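# Open the kettle lid by pressing its handle button

## Task

Push down the button on top of the kettle's handle until the lid pops open, without tipping the kettle over. At the end the hand must no longer touch the kettle and the button must have returned to its raised position. The tumbler, the pink cup, the carton, the white mug and the steel pot must all still be upright.

## Robot and tools

Robot: two arms, left_arm and right_arm, each ending in a two-finger gripper with a wrist camera. Calibrated base places in the scene frame: left_arm at (-0.021, +0.327, 0) m with quat_wxyz (+1.000, 0, 0, -0.021); right_arm at (-0.009, -0.282, 0) m with quat_wxyz (+1.000, 0, 0, -0.002).

Frame: everything (hand positions, orientations, targets, velocities) is in the scene frame. Origin sits at table height halfway between the nominal bases; +x points out over the table, +z is up, and left_arm is on the +y side (arm names do not match image left/right). Fingers point along the gripper's +z axis and separate along its y axis. end_effector_position is the spot between the finger pads, roughly 1 cm short of the tips. Reported poses may be off by a few centimetres, more at long reach, and friction or gravity can leave a resting hand a centimetre or so from its command without any contact.

Row layout (shared by execute_actions and move): one flat list of 16 numbers covering both arms: left_arm x, y, z (metres), qw, qx, qy, qz (unit quaternion, w first), opening; then the same eight for right_arm. Position and quaternion are an absolute pose of end_effector_position and end_effector_quat_wxyz in the scene frame. Opening runs from -1 (closed) to +1 (fully open, 0.094 m). Both arms must always be filled in: to keep an arm still, resend the exact pose it had in the last result before it began resting, plus its desired opening; to hold an orientation, repeat the same target quaternion rather than copying a drifted reading. A 0 opening is a real command, not a no-op.

execute_actions(actions, cameras): actions is a list of actions; each action is a list of up to 15 rows, one row per 1/30 s step, with the last row repeated to fill 15 steps (0.5 s). Each target must lie within 0.6 m of that gripper's current position along each of its own axes, or the action is rejected for both arms; the first action is checked against the previous result. An empty list just reports state and images. The result also lists hand positions at some steps.

move(target, speed, blend, opening_speed, blocking, cameras): drives each gripper in a straight line from its current Hand target to the absolute pose in target (one 16-number row, or a list of up to 15 rows run in sequence, all within 10 s total). No 0.6 m limit. speed is m/s, 0.002 to 2.9, default 0.25 (rotation up to twice that in rad/s); one value or one per target. blend (m) rounds corners between listed targets. opening_speed (scale units per second, at least 0.2) ramps the fingers. blocking=false returns after about 0.5 s while the move continues; a new move replaces it. Paths ignore obstacles and the other arm; grippers lag and may overshoot, especially with an outstretched arm. Avoid paths near an arm's own base (go around it). Faster motion and targets set deeper past a contact mean harder impacts and presses. The result adds a 'move:' line: done, off_target, moving, held, fault, plus limits (paced = pose clipped, held = steps withheld). Done means within 10 mm and 2 degrees; neither done nor off_target tells you about contact.

wait(seconds 0 to 10, cameras): lets time pass with commands held; a running move keeps going. stop(cameras): brakes the running move. zoom_image(camera, region [x0, y0, x1, y1] pixels, at most 504 by 504) magnifies the latest image of cam_high, cam_low, cam_left_wrist or cam_right_wrist (all 896x504). read_manual gives licence text only. finished_scene(scene) ends the scene irreversibly; the goal must hold with the robot clear.

Control notes: each step the commanded orientation is clipped to 40 degrees from the measured one, and position is favoured over orientation. One action may fall short; the result's Hand target shows where the arm is actually headed, so send the remainder next. Very small moves may not start.

Result readings: grip_measured is finger opening on the -1..+1 scale (may read up to ~2.7 mm wide when empty); grip_effort_nm is gripper motor effort (negative closing), not pad force. Joint torques follow the Joint positions order, include gravity, have offsets and noise, and joints 1 to 3 wrap at ±28 N m. 'within noise' on joint velocities means the arm is still. Watch for MOTOR HOT (75 °C); at 90 °C the arm folds and idles, at 100 °C it drops. Avoid stretched arms, long holds and pushing at unreachable poses.

Avoid: knocking over the kettle or any of the other items, anything leaving the table, hard hits, slams, very hard pushes, and any contact or squeeze between the two arms (the clearance check does not stop grippers or wrist cameras colliding). A wrist camera cable touching something counts as touching. Objects may occasionally get nudged by outside pushes. For this task, press the handle button gently from above, then lift away so the button rises back.

Each tool is called by a JSON object that holds its "fn" and its "kwargs".

## Session

{"fn": "execute_actions", "kwargs": {"actions": []}}

Scene clock: 0.00 s.
left_arm: end_effector_position=(+0.2208, +0.2111, +0.2816) grip_measured=+1.000 grip_effort_nm=n/a end_effector_quat_wxyz=(+0.506, +0.026, +0.860, -0.059) | right_arm: end_effector_position=(+0.2946, -0.2310, +0.3211) grip_measured=+1.000 grip_effort_nm=n/a end_effector_quat_wxyz=(+0.733, -0.055, +0.664, -0.137)
Joint positions: left_arm=[-0.786 0.81 0.97 -0.775 -0.584 -0.459 0.094] | right_arm=[0.494 0.731 0.479 0.385 0.589 -0.343 0.094]
Joint velocities: within noise
Joint torques (N m): no reading
Motor temperatures (°C): left_arm=[26 37 30 31 27 26 26] | right_arm=[25 35 32 32 30 27 25]
Heat: left arm: 37 °C; right arm: 35 °C.
Hand target: left_arm +0.2192, +0.2138, +0.2816; +0.505, +0.025, +0.861, -0.056 | right_arm +0.2927, -0.2318, +0.3307; +0.741, -0.049, +0.657, -0.133
Tool commands: left_gripper/opening=+1.0 right_gripper/opening=+1.0

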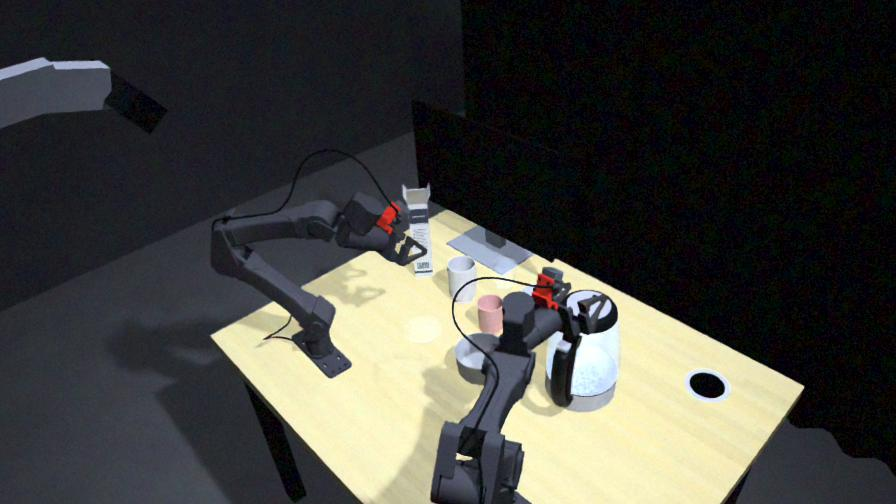

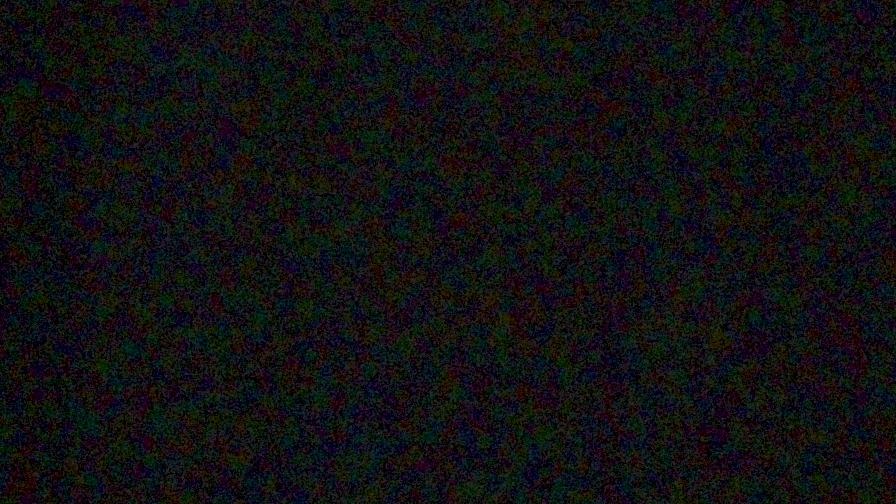

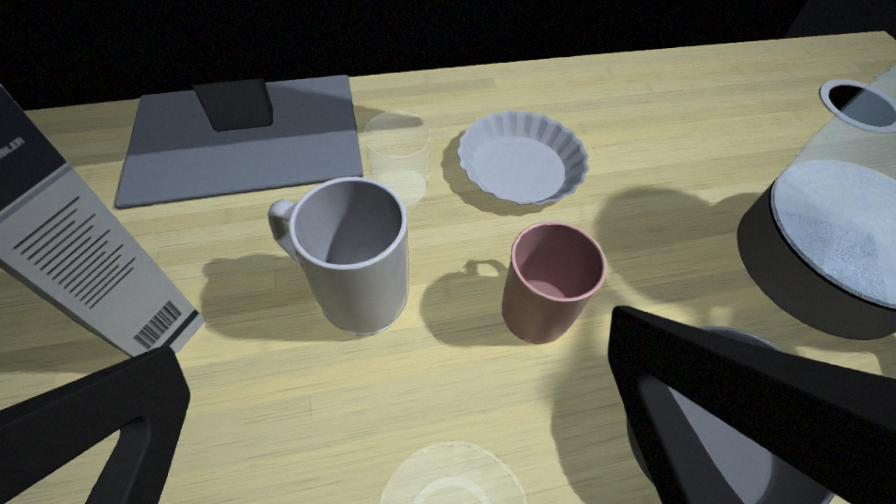

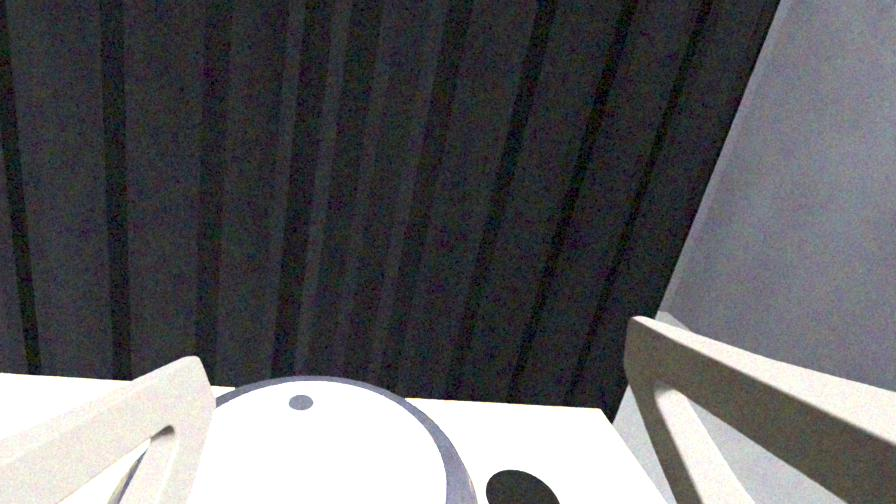

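{"fn": "move", "kwargs": {"target": [0.2208,0.2111,0.2816,0.506,0.026,0.860,-0.059,1,0.2,-0.26,0.42,0.5,0,0.866,0,-1]}}

{"fn": "zoom_image", "kwargs": {"camera": "cam_high", "region": [440, 220, 740, 440]}}

Scene clock: 7.10 s.
left_arm: end_effector_position=(+0.2208, +0.2111, +0.2816) grip_measured=+1.000 grip_effort_nm=-0.007 end_effector_quat_wxyz=(+0.506, +0.026, +0.860, -0.059) | right_arm: end_effector_position=(+0.2016, -0.2587, +0.4108) grip_measured=-0.997 grip_effort_nm=-0.198 end_effector_quat_wxyz=(+0.490, -0.006, +0.871, -0.005)
Joint positions: left_arm=[-0.786 0.81 0.97 -0.775 -0.584 -0.459 0.094] | right_arm=[0.378 0.941 1.683 -1.321 0.322 0.187 0]
Joint velocities: within noise
Joint torques (N m): left_arm=[-0.2 -0.12 6.52 2.01 -0.23 0.05] | right_arm=[-0.46 1.14 7.23 1.76 0.05 0.1]
Motor temperatures (°C): left_arm=[26 36 31 33 27 26 26] | right_arm=[25 34 33 33 30 27 25]
Heat: left arm: 36 °C; right arm: 34 °C.
Hand target: left_arm +0.2208, +0.2111, +0.2816; +0.506, +0.026, +0.860, -0.059 | right_arm +0.1999, -0.2600, +0.4199; +0.500, +0.000, +0.866, +0.000
Off the commanded pose: left_arm 0.000 m, 0 deg | right_arm 0.009 m, 2 deg.
move: done

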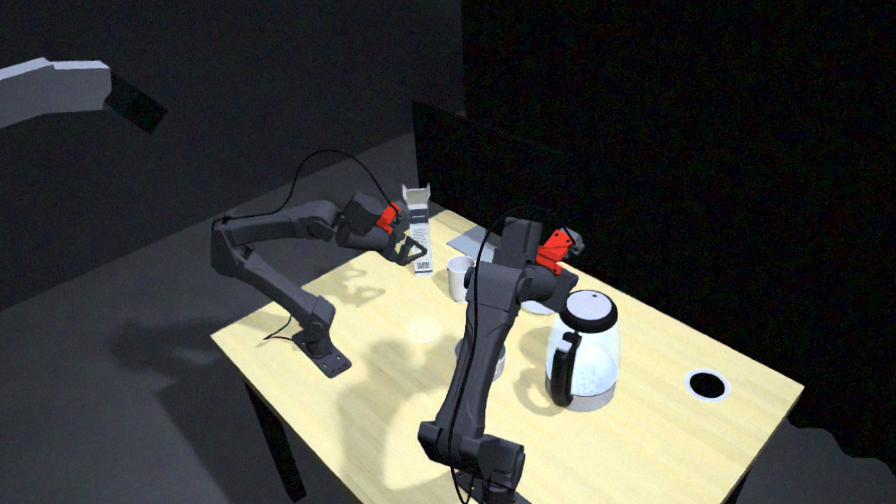

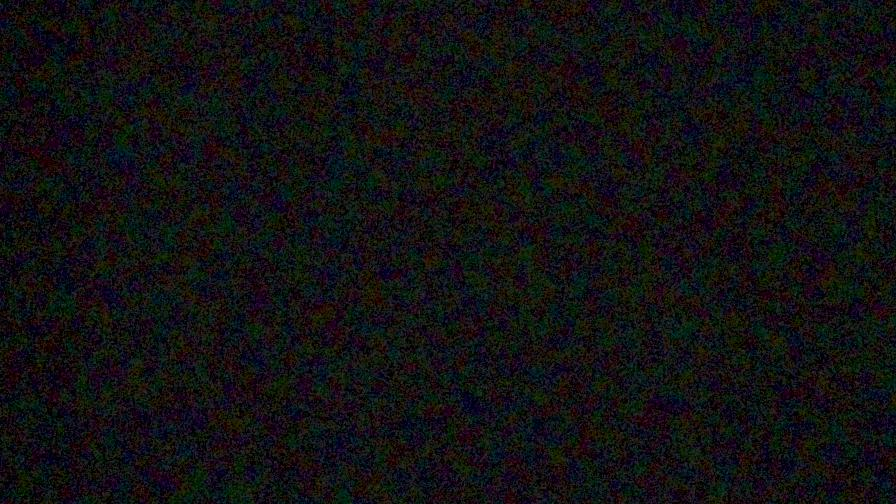

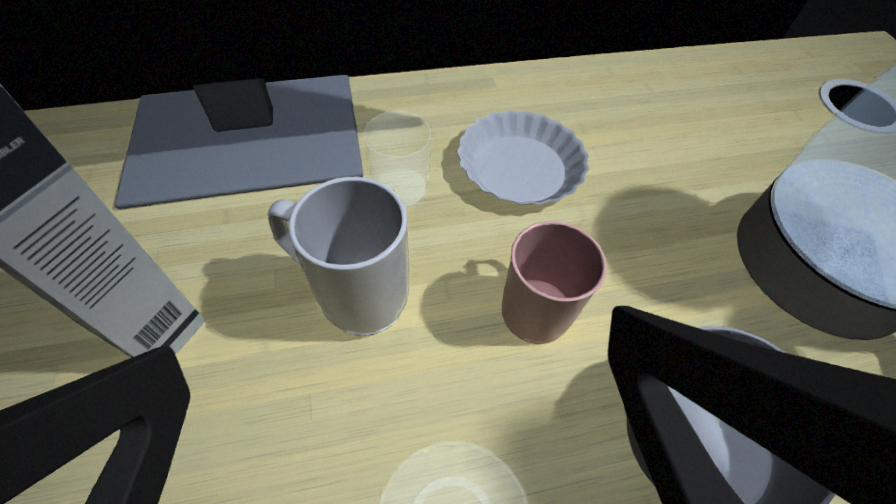

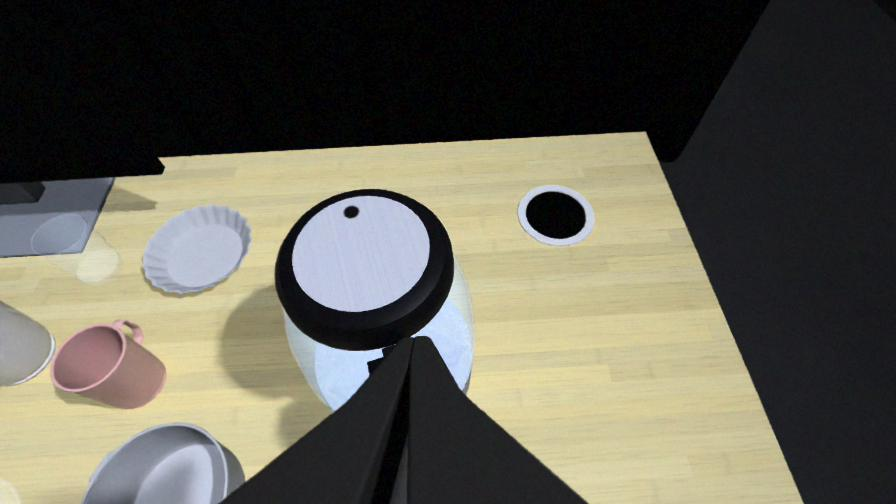

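Scaled by 1.680 from the camera's 896x504 image, which has a finer 1280x720 frame.

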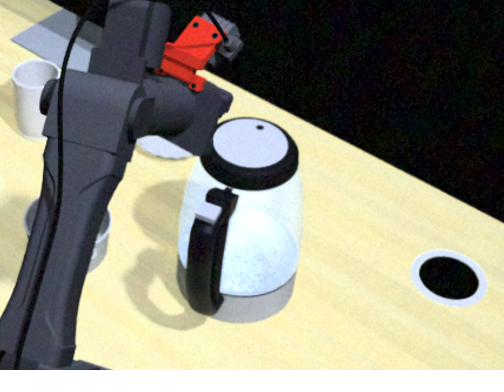

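{"fn": "move", "kwargs": {"target": [0.2208,0.2111,0.2816,0.506,0.026,0.860,-0.059,1,0.16,-0.36,0.42,0.45,0,0.893,0,-1], "cameras": ["cam_right_wrist","cam_high"]}}

{"fn": "zoom_image", "kwargs": {"camera": "cam_right_wrist", "region": [200, 200, 500, 420]}}

{"fn": "zoom_image", "kwargs": {"camera": "cam_high", "region": [520, 280, 640, 420]}}

Scene clock: 12.67 s.
left_arm: end_effector_position=(+0.2208, +0.2111, +0.2816) grip_measured=+1.000 grip_effort_nm=-0.007 end_effector_quat_wxyz=(+0.506, +0.026, +0.860, -0.059) | right_arm: end_effector_position=(+0.1616, -0.3643, +0.4208) grip_measured=-0.997 grip_effort_nm=-0.198 end_effector_quat_wxyz=(+0.472, +0.053, +0.875, -0.097)
Joint positions: left_arm=[-0.786 0.81 0.97 -0.775 -0.584 -0.459 0.094] | right_arm=[-1.045 1.003 1.84 -1.568 -0.639 -0.635 0]
Joint velocities: within noise
Joint torques (N m): left_arm=[-0.03 -0.18 6.45 2.05 -0.22 0.01] | right_arm=[-0.46 -0.14 3.36 1.51 -0.47 -0.06]
Motor temperatures (°C): left_arm=[26 36 31 33 27 26 26] | right_arm=[25 34 33 34 30 27 25]
Heat: left arm: 36 °C; right arm: 34 °C.
Hand target: left_arm +0.2208, +0.2111, +0.2816; +0.506, +0.026, +0.860, -0.059 | right_arm +0.1610, -0.3598, +0.4197; +0.475, +0.047, +0.874, -0.094
Off the commanded pose: left_arm 0.000 m, 0 deg | right_arm 0.005 m, 13 deg.
joint sent to its limit (right arm) — joint 4 (wrist pitch), lower limit. The joint targets are off in orientation, not in position.
move: off_target (right_arm)
Images, in order (width x height): cam_high 896x504, cam_right_wrist 896x504.

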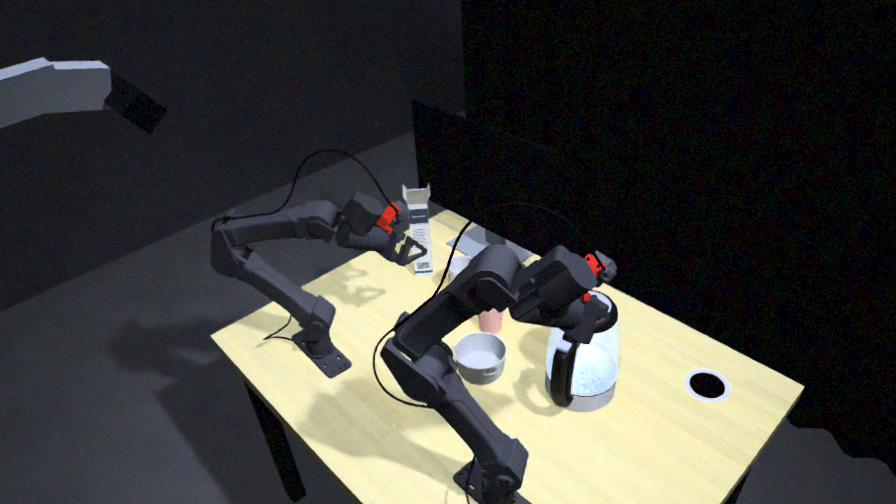

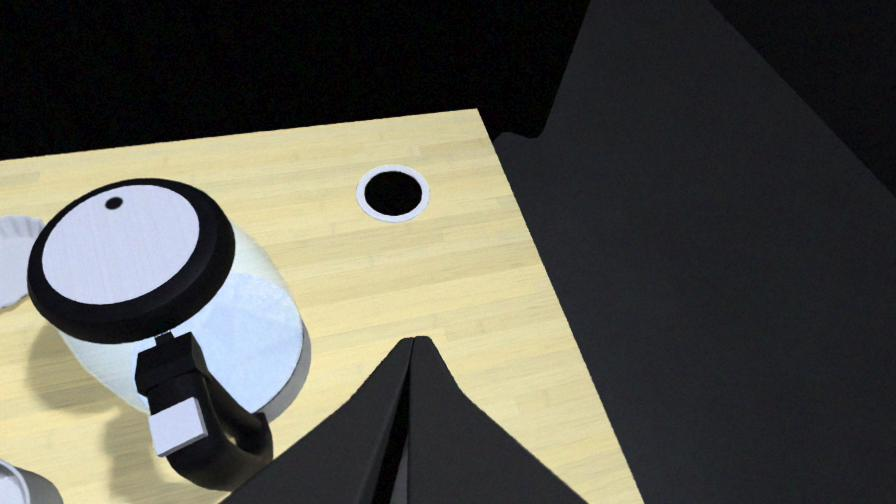

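Scaled by 1.680 from the camera's 896x504 image, which has a finer 1280x720 frame.

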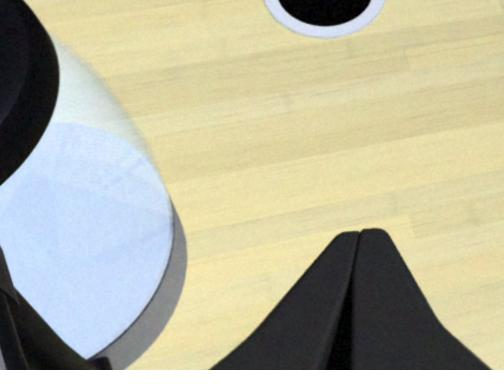

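Scaled by 3.600 from the camera's 896x504 image, which has a finer 1280x720 frame.

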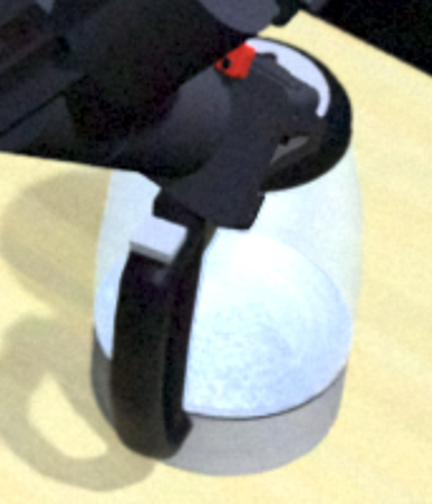

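{"fn": "move", "kwargs": {"target": [0.2208,0.2111,0.2816,0.506,0.026,0.860,-0.059,1,0.18,-0.14,0.39,0.5,0,0.866,0,-1], "cameras": ["cam_right_wrist","cam_high"]}}

{"fn": "zoom_image", "kwargs": {"camera": "cam_high", "region": [520, 280, 640, 420]}}

Scene clock: 31.67 s.
left_arm: end_effector_position=(+0.2208, +0.2111, +0.2816) grip_measured=+1.000 grip_effort_nm=-0.002 end_effector_quat_wxyz=(+0.506, +0.026, +0.860, -0.059) | right_arm: end_effector_position=(+0.1783, -0.1335, +0.3800) grip_measured=-0.997 grip_effort_nm=-0.188 end_effector_quat_wxyz=(+0.497, -0.029, +0.867, +0.020)
Joint positions: left_arm=[-0.786 0.81 0.97 -0.775 -0.584 -0.459 0.094] | right_arm=[1.323 1.184 1.676 -1.562 0.959 0.99 0]
Joint velocities: within noise
Joint torques (N m): left_arm=[-0.4 -0.23 6.22 1.98 -0.2 0.07] | right_arm=[-0.46 -2.67 7.15 0.95 0.74 0.17]
Motor temperatures (°C): left_arm=[26 36 33 35 27 26 26] | right_arm=[25 34 32 34 30 27 25]
Heat: left arm: 36 °C; right arm: 34 °C.
Hand target: left_arm +0.2208, +0.2111, +0.2816; +0.506, +0.026, +0.860, -0.059 | right_arm +0.1805, -0.1402, +0.3896; +0.509, -0.013, +0.860, +0.023
Off the commanded pose: left_arm 0.000 m, 0 deg | right_arm 0.012 m, 4 deg.
joint sent to its limit (right arm) — joint 4 (wrist pitch), lower limit. The joint targets are off in orientation, not in position.
move: off_target (right_arm); limits=paced
Images, in order (width x height): cam_high 896x504, cam_right_wrist 896x504.

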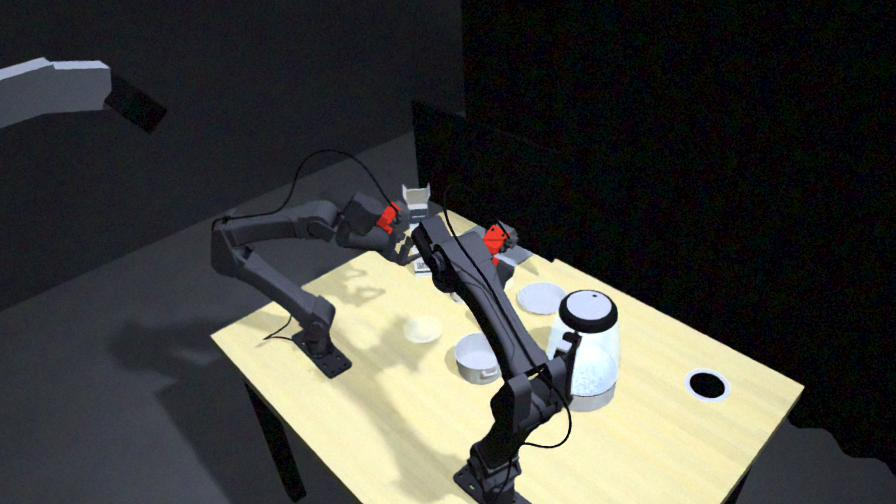

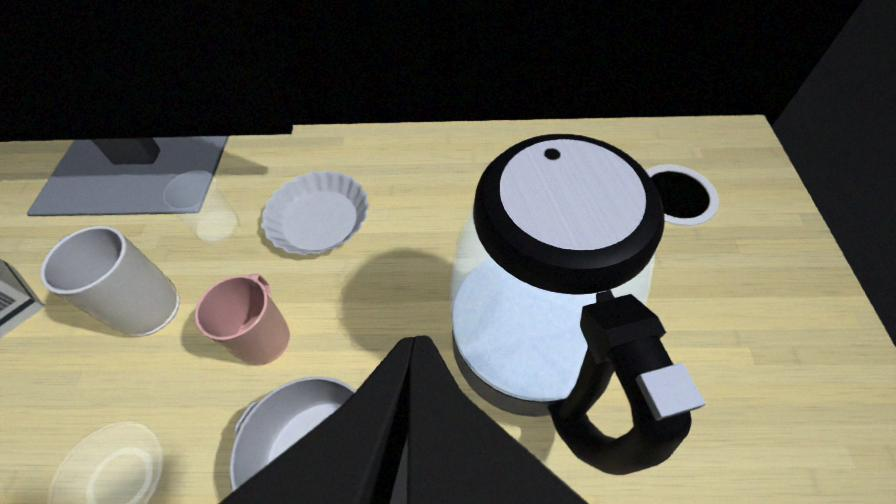

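Scaled by 3.600 from the camera's 896x504 image, which has a finer 1280x720 frame.

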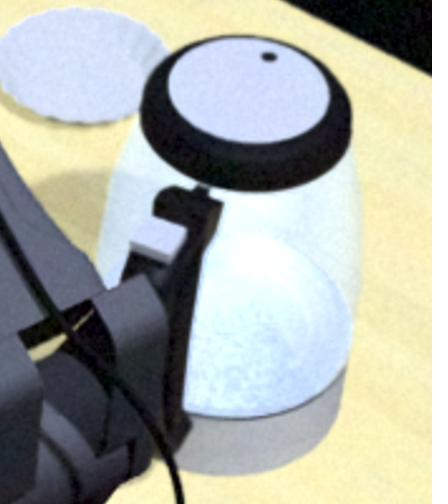

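{"fn": "move", "kwargs": {"target": [[0.2208,0.2111,0.2816,0.506,0.026,0.860,-0.059,1,0.2,-0.25,0.38,0.5,0,0.866,0,-1],[0.2208,0.2111,0.2816,0.506,0.026,0.860,-0.059,1,0.207,-0.249,0.29,0.5,0,0.866,0,-1]]}}

{"fn": "zoom_image", "kwargs": {"camera": "cam_high", "region": [480, 240, 640, 420]}}

Scene clock: 46.50 s.
left_arm: end_effector_position=(+0.2208, +0.2111, +0.2816) grip_measured=+1.000 grip_effort_nm=-0.002 end_effector_quat_wxyz=(+0.506, +0.026, +0.860, -0.059) | right_arm: end_effector_position=(+0.2069, -0.2481, +0.2906) grip_measured=-0.997 grip_effort_nm=-0.193 end_effector_quat_wxyz=(+0.495, +0.002, +0.869, +0.000)
Joint positions: left_arm=[-0.786 0.81 0.97 -0.775 -0.584 -0.459 0.094] | right_arm=[0.489 0.635 1.01 -0.966 0.414 0.267 0]
Joint velocities: within noise
Joint torques (N m): left_arm=[-0.05 -0.2 6.3 2.05 -0.23 0.08] | right_arm=[-0.46 0.13 5.23 1.91 0.13 -0.06]
Motor temperatures (°C): left_arm=[26 36 33 35 27 26 26] | right_arm=[25 34 32 33 30 27 25]
Heat: left arm: 36 °C; right arm: 34 °C.
Hand target: left_arm +0.2208, +0.2111, +0.2816; +0.506, +0.026, +0.860, -0.059 | right_arm +0.2070, -0.2490, +0.2901; +0.500, +0.000, +0.866, +0.000
Off the commanded pose: left_arm 0.000 m, 0 deg | right_arm 0.001 m, 1 deg.
move: done

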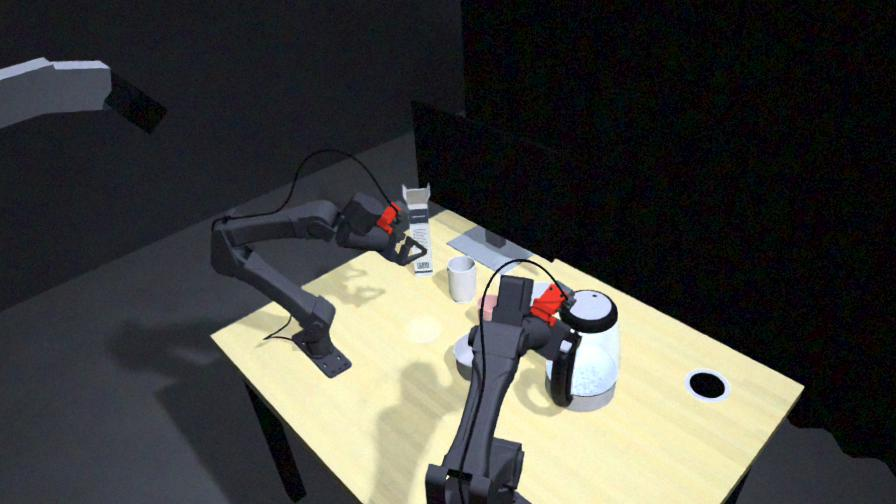

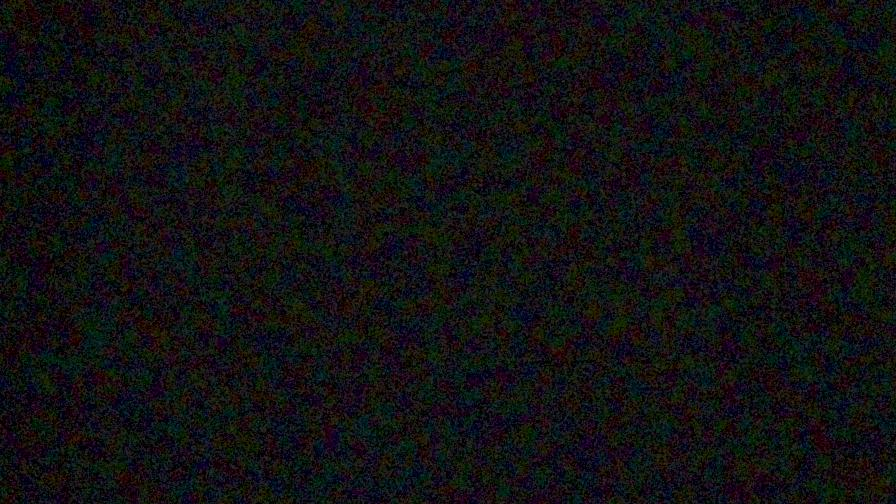

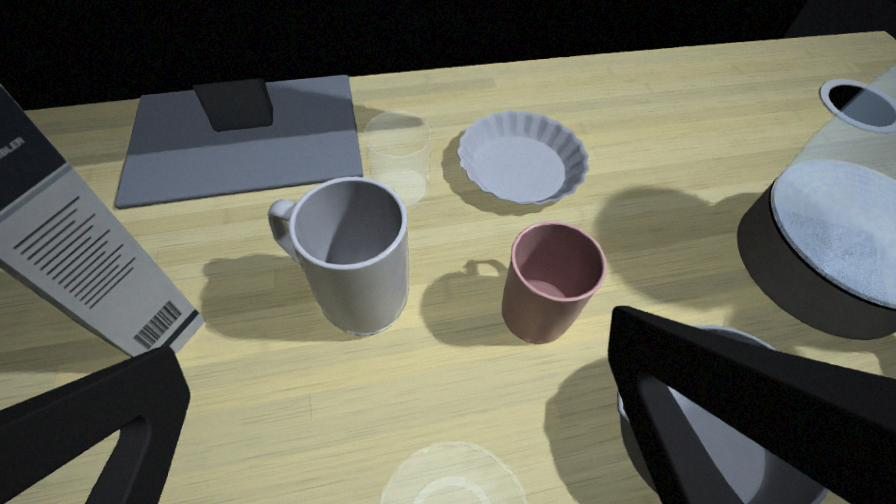

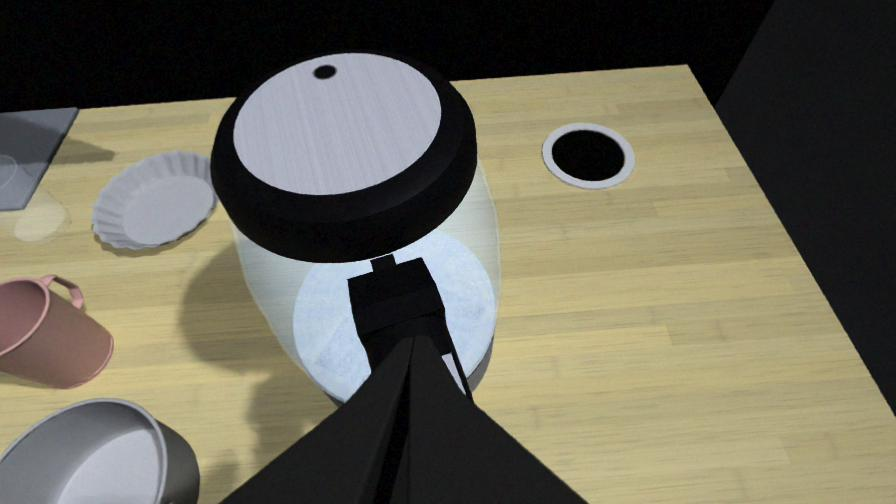

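Scaled by 2.800 from the camera's 896x504 image, which has a finer 1280x720 frame.

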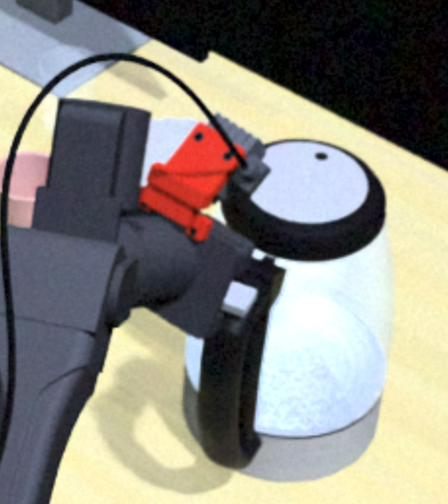

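{"fn": "move", "kwargs": {"target": [0.2208,0.2111,0.2816,0.506,0.026,0.860,-0.059,1,0.205,-0.252,0.248,0.5,0,0.866,0,-1], "speed": 0.05, "cameras": ["cam_right_wrist","cam_high"]}}

{"fn": "zoom_image", "kwargs": {"camera": "cam_high", "region": [520, 280, 640, 420]}}

Scene clock: 51.43 s.
left_arm: end_effector_position=(+0.2208, +0.2111, +0.2816) grip_measured=+1.000 grip_effort_nm=-0.007 end_effector_quat_wxyz=(+0.506, +0.026, +0.860, -0.059) | right_arm: end_effector_position=(+0.2062, -0.2513, +0.2537) grip_measured=-0.997 grip_effort_nm=-0.188 end_effector_quat_wxyz=(+0.502, +0.005, +0.865, +0.002)
Joint positions: left_arm=[-0.786 0.81 0.97 -0.775 -0.584 -0.459 0.094] | right_arm=[0.463 0.527 0.82 -0.86 0.397 0.251 0]
Joint velocities: within noise
Joint torques (N m): left_arm=[-0.1 -0.1 6.32 1.97 -0.25 0] | right_arm=[-0.47 0.58 5.22 1.77 0.04 -0.05]
Motor temperatures (°C): left_arm=[26 36 33 35 27 26 26] | right_arm=[25 34 32 34 30 27 25]
Heat: left arm: 36 °C; right arm: 34 °C.
Hand target: left_arm +0.2208, +0.2111, +0.2816; +0.506, +0.026, +0.860, -0.059 | right_arm +0.2050, -0.2519, +0.2480; +0.500, +0.000, +0.866, +0.000
Off the commanded pose: left_arm 0.000 m, 0 deg | right_arm 0.006 m, 1 deg.
move: done
Images, in order (width x height): cam_high 896x504, cam_right_wrist 896x504.

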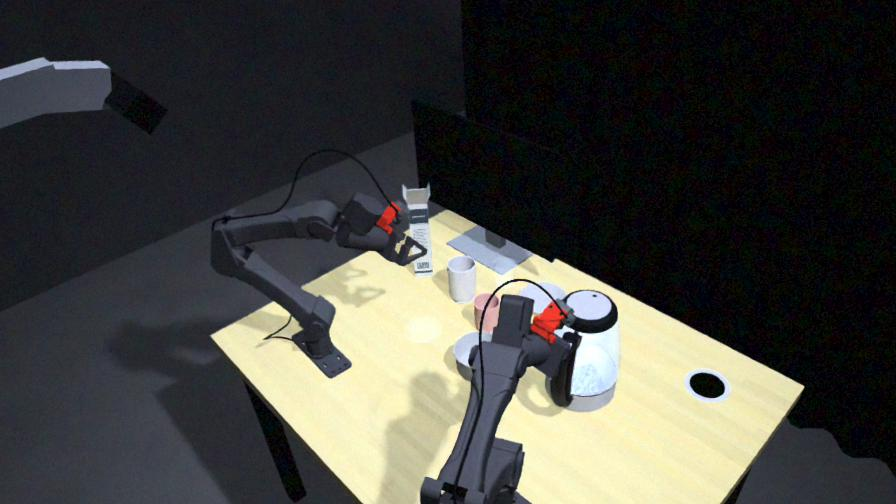

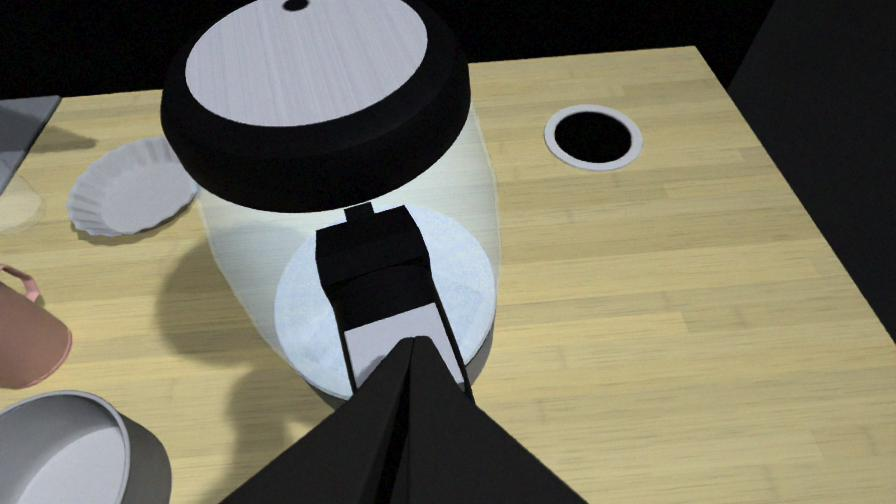

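Scaled by 3.600 from the camera's 896x504 image, which has a finer 1280x720 frame.

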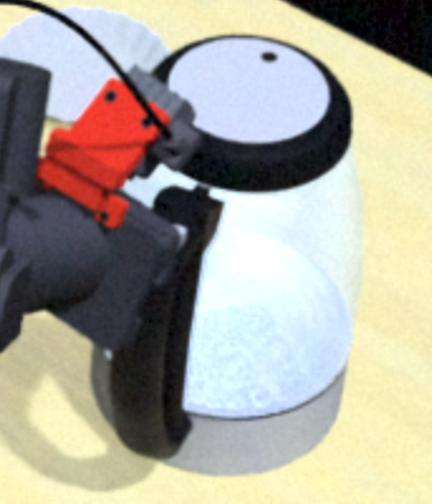

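{"fn": "move", "kwargs": {"target": [0.2208,0.2111,0.2816,0.506,0.026,0.860,-0.059,1,0.206,-0.251,0.236,0.5,0,0.866,0,-1], "speed": 0.05, "cameras": ["cam_right_wrist"]}}

Scene clock: 54.67 s.
left_arm: end_effector_position=(+0.2208, +0.2111, +0.2816) grip_measured=+1.000 grip_effort_nm=-0.002 end_effector_quat_wxyz=(+0.506, +0.026, +0.860, -0.059) | right_arm: end_effector_position=(+0.2105, -0.2492, +0.2528) grip_measured=-0.997 grip_effort_nm=-0.193 end_effector_quat_wxyz=(+0.520, +0.010, +0.854, +0.011)
Joint positions: left_arm=[-0.786 0.81 0.97 -0.775 -0.584 -0.459 0.094] | right_arm=[0.463 0.503 0.777 -0.795 0.397 0.251 0]
Joint velocities: within noise
Joint torques (N m): left_arm=[-0.02 -0.06 6.3 2 -0.2 0.02] | right_arm=[-0.17 0.99 4.64 1.45 0.05 -0.04]
Motor temperatures (°C): left_arm=[26 36 33 35 27 26 26] | right_arm=[25 34 32 34 30 27 25]
Heat: left arm: 36 °C; right arm: 34 °C.
Hand target: left_arm +0.2208, +0.2111, +0.2816; +0.506, +0.026, +0.860, -0.059 | right_arm +0.2063, -0.2510, +0.2363; +0.500, +0.000, +0.866, +0.000
Off the commanded pose: left_arm 0.000 m, 0 deg | right_arm 0.018 m, 3 deg.
move: off_target (right_arm)
Images, in order (width x height): cam_right_wrist 896x504.

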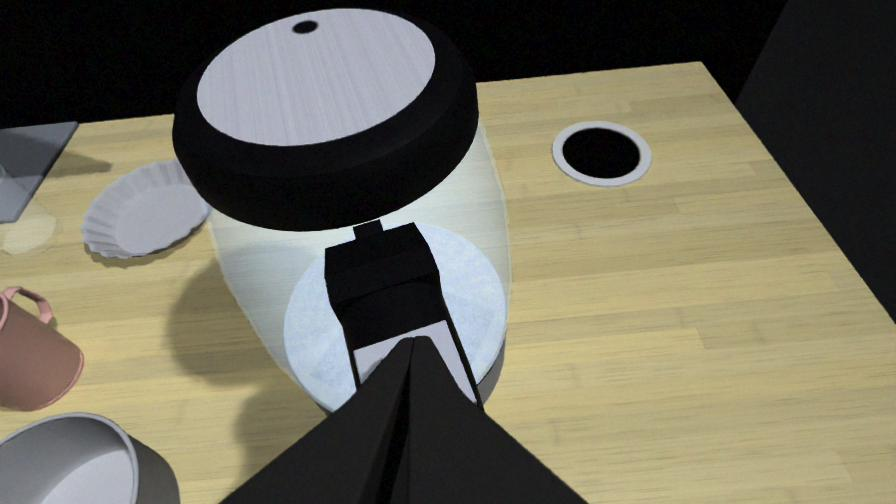

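{"fn": "move", "kwargs": {"target": [[0.2208,0.2111,0.2816,0.506,0.026,0.860,-0.059,1,0.209,-0.25,0.28,0.4,0,0.9165,0,-1],[0.2208,0.2111,0.2816,0.506,0.026,0.860,-0.059,1,0.211,-0.252,0.262,0.342,0,0.940,0,-1],[0.2208,0.2111,0.2816,0.506,0.026,0.860,-0.059,1,0.211,-0.252,0.236,0.342,0,0.940,0,-1]], "speed": [0.15,0.1,0.05]}}

{"fn": "zoom_image", "kwargs": {"camera": "cam_high", "region": [520, 280, 640, 420]}}

Scene clock: 63.97 s.
left_arm: end_effector_position=(+0.2208, +0.2111, +0.2816) grip_measured=+1.000 grip_effort_nm=-0.002 end_effector_quat_wxyz=(+0.506, +0.026, +0.860, -0.059) | right_arm: end_effector_position=(+0.2177, -0.2507, +0.2530) grip_measured=-0.997 grip_effort_nm=-0.193 end_effector_quat_wxyz=(+0.369, +0.007, +0.929, +0.006)
Joint positions: left_arm=[-0.786 0.81 0.97 -0.775 -0.584 -0.459 0.094] | right_arm=[0.279 0.826 1.09 -1.096 0.183 0.221 0]
Joint velocities: within noise
Joint torques (N m): left_arm=[-0.09 -0.13 6.46 2.01 -0.17 0.02] | right_arm=[-0.5 -0.1 4.27 1.24 -0.07 -0.05]
Motor temperatures (°C): left_arm=[26 36 33 36 27 26 25] | right_arm=[25 34 32 35 30 26 25]
Heat: left arm: 36 °C; right arm: 35 °C.
Hand target: left_arm +0.2208, +0.2111, +0.2816; +0.506, +0.026, +0.860, -0.059 | right_arm +0.2109, -0.2520, +0.2364; +0.342, +0.000, +0.940, +0.000
Off the commanded pose: left_arm 0.000 m, 0 deg | right_arm 0.018 m, 4 deg.
move: off_target (right_arm)

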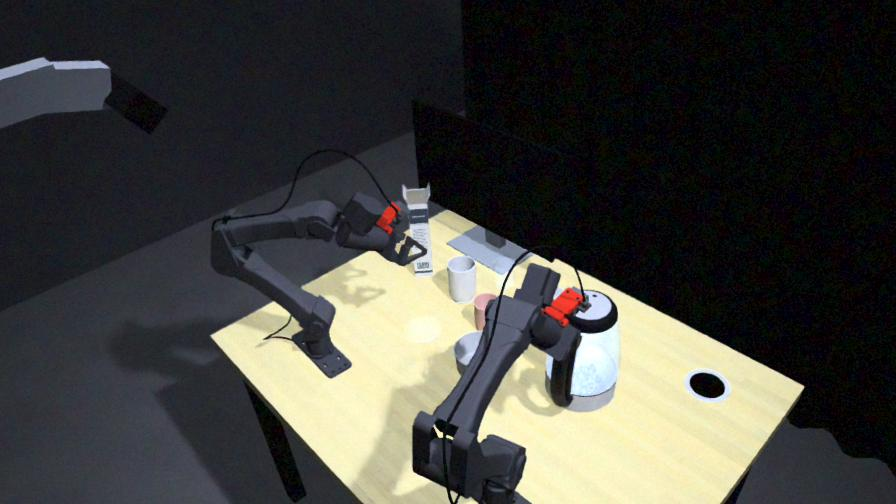

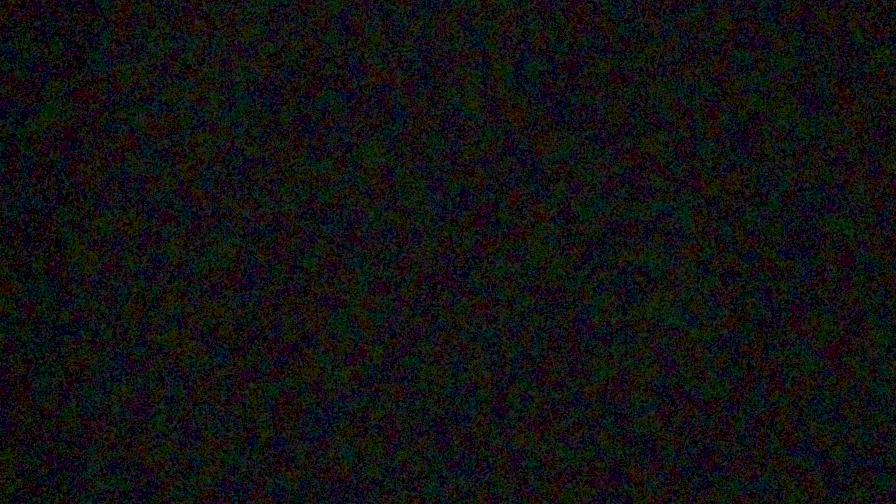

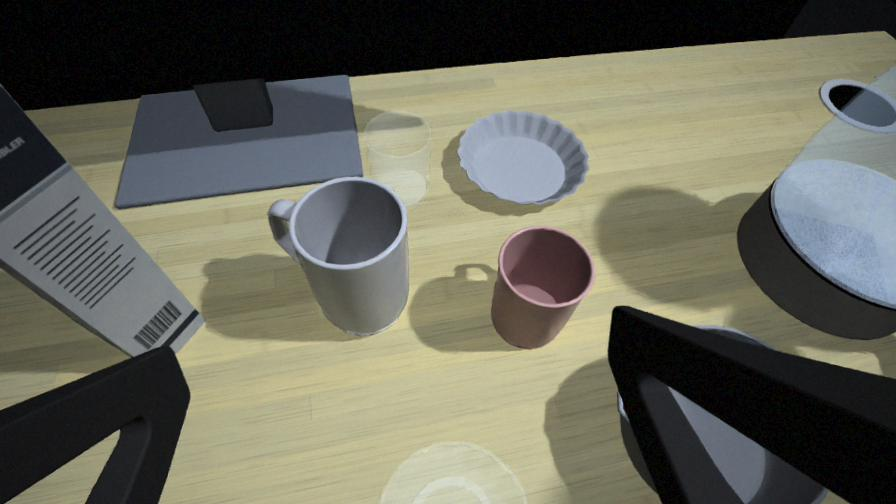

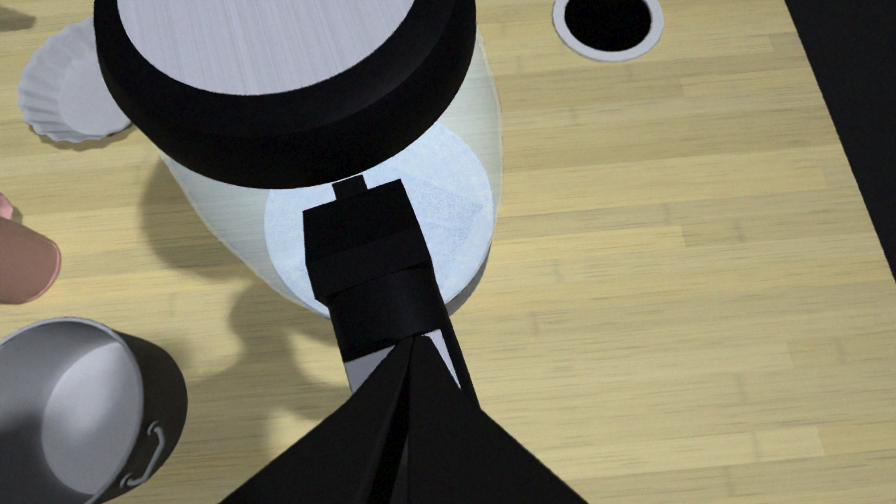

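Scaled by 3.600 from the camera's 896x504 image, which has a finer 1280x720 frame.

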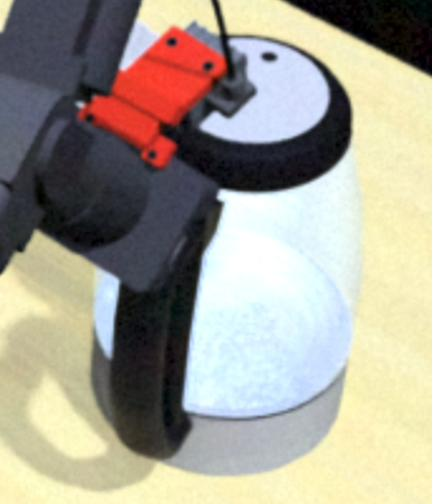

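{"fn": "move", "kwargs": {"target": [[0.2208,0.2111,0.2816,0.506,0.026,0.860,-0.059,1,0.206,-0.254,0.27,0.342,0,0.940,0,-1],[0.2208,0.2111,0.2816,0.506,0.026,0.860,-0.059,1,0.201,-0.254,0.222,0.342,0,0.940,0,-1]], "speed": [0.15,0.06], "cameras": ["cam_right_wrist","cam_high"]}}

Scene clock: 69.17 s.
left_arm: end_effector_position=(+0.2208, +0.2111, +0.2816) grip_measured=+1.000 grip_effort_nm=-0.007 end_effector_quat_wxyz=(+0.506, +0.026, +0.860, -0.059) | right_arm: end_effector_position=(+0.2024, -0.2545, +0.2428) grip_measured=-0.997 grip_effort_nm=-0.193 end_effector_quat_wxyz=(+0.369, +0.006, +0.929, +0.008)
Joint positions: left_arm=[-0.786 0.81 0.97 -0.775 -0.584 -0.459 0.094] | right_arm=[0.276 0.752 1.033 -1.112 0.177 0.218 0]
Joint velocities: within noise
Joint torques (N m): left_arm=[-0.12 -0.2 6.37 2.01 -0.24 -0.01] | right_arm=[0.39 1.73 3.08 1.51 0.06 0.02]
Motor temperatures (°C): left_arm=[26 36 34 36 27 26 25] | right_arm=[25 34 32 34 30 26 25]
Heat: left arm: 36 °C; right arm: 34 °C.
Hand target: left_arm +0.2208, +0.2111, +0.2816; +0.506, +0.026, +0.860, -0.059 | right_arm +0.2003, -0.2542, +0.2225; +0.342, +0.000, +0.940, +0.000
Off the commanded pose: left_arm 0.000 m, 0 deg | right_arm 0.021 m, 3 deg.
move: off_target (right_arm)
Images, in order (width x height): cam_high 896x504, cam_right_wrist 896x504.

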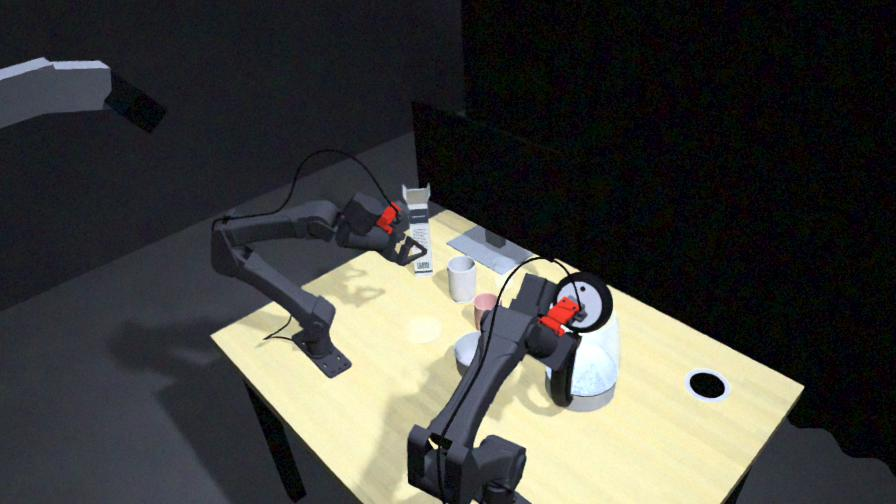

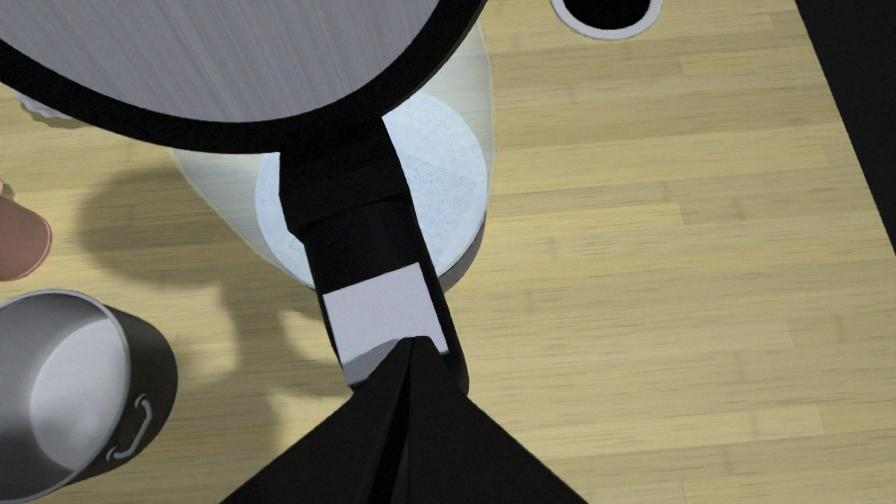

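{"fn": "move", "kwargs": {"target": [[0.2208,0.2111,0.2816,0.506,0.026,0.860,-0.059,1,0.19,-0.255,0.27,0.342,0,0.940,0,-1],[0.2208,0.2111,0.2816,0.506,0.026,0.860,-0.059,1,0.15,-0.255,0.31,0.4,0,0.9165,0,-1]], "cameras": ["cam_right_wrist","cam_high"]}}

Scene clock: 74.20 s.
left_arm: end_effector_position=(+0.2208, +0.2111, +0.2816) grip_measured=+1.000 grip_effort_nm=-0.012 end_effector_quat_wxyz=(+0.506, +0.026, +0.860, -0.059) | right_arm: end_effector_position=(+0.1483, -0.2535, +0.3009) grip_measured=-0.997 grip_effort_nm=-0.198 end_effector_quat_wxyz=(+0.390, -0.008, +0.921, +0.000)
Joint positions: left_arm=[-0.786 0.81 0.97 -0.775 -0.584 -0.459 0.094] | right_arm=[0.728 0.74 1.317 -1.487 0.491 0.535 0]
Joint velocities: within noise
Joint torques (N m): left_arm=[-0.01 -0.2 6.26 2 -0.17 0.05] | right_arm=[0.49 3.03 7.65 1.36 0.43 0.18]
Motor temperatures (°C): left_arm=[26 36 34 36 27 26 25] | right_arm=[25 34 32 34 30 26 25]
Heat: left arm: 36 °C; right arm: 34 °C.
Hand target: left_arm +0.2208, +0.2111, +0.2816; +0.506, +0.026, +0.860, -0.059 | right_arm +0.1499, -0.2550, +0.3098; +0.400, +0.000, +0.917, +0.001
Off the commanded pose: left_arm 0.000 m, 0 deg | right_arm 0.009 m, 2 deg.
move: done
Images, in order (width x height): cam_high 896x504, cam_right_wrist 896x504.

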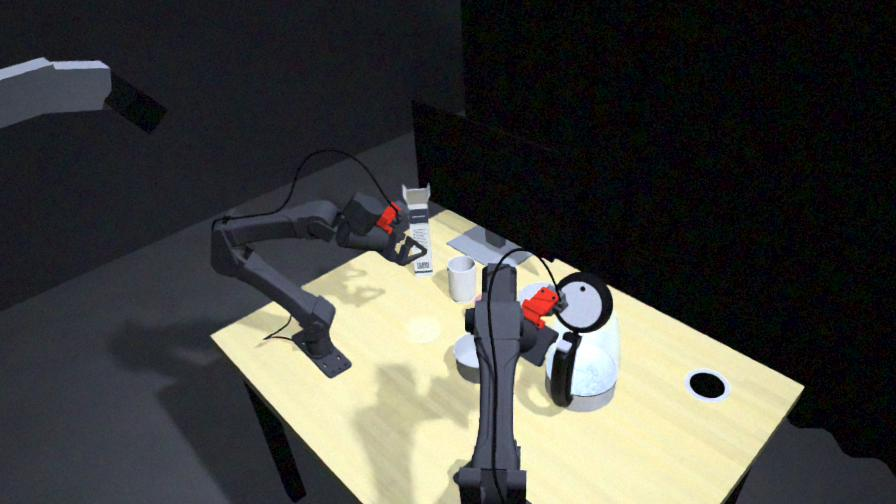

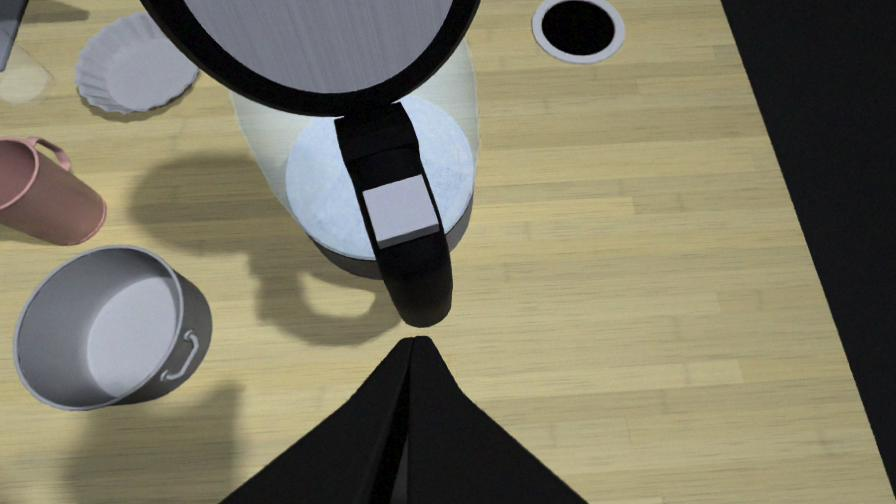

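{"fn": "finished_scene", "kwargs": {"scene": 1}}

The scene is finished: the task was done.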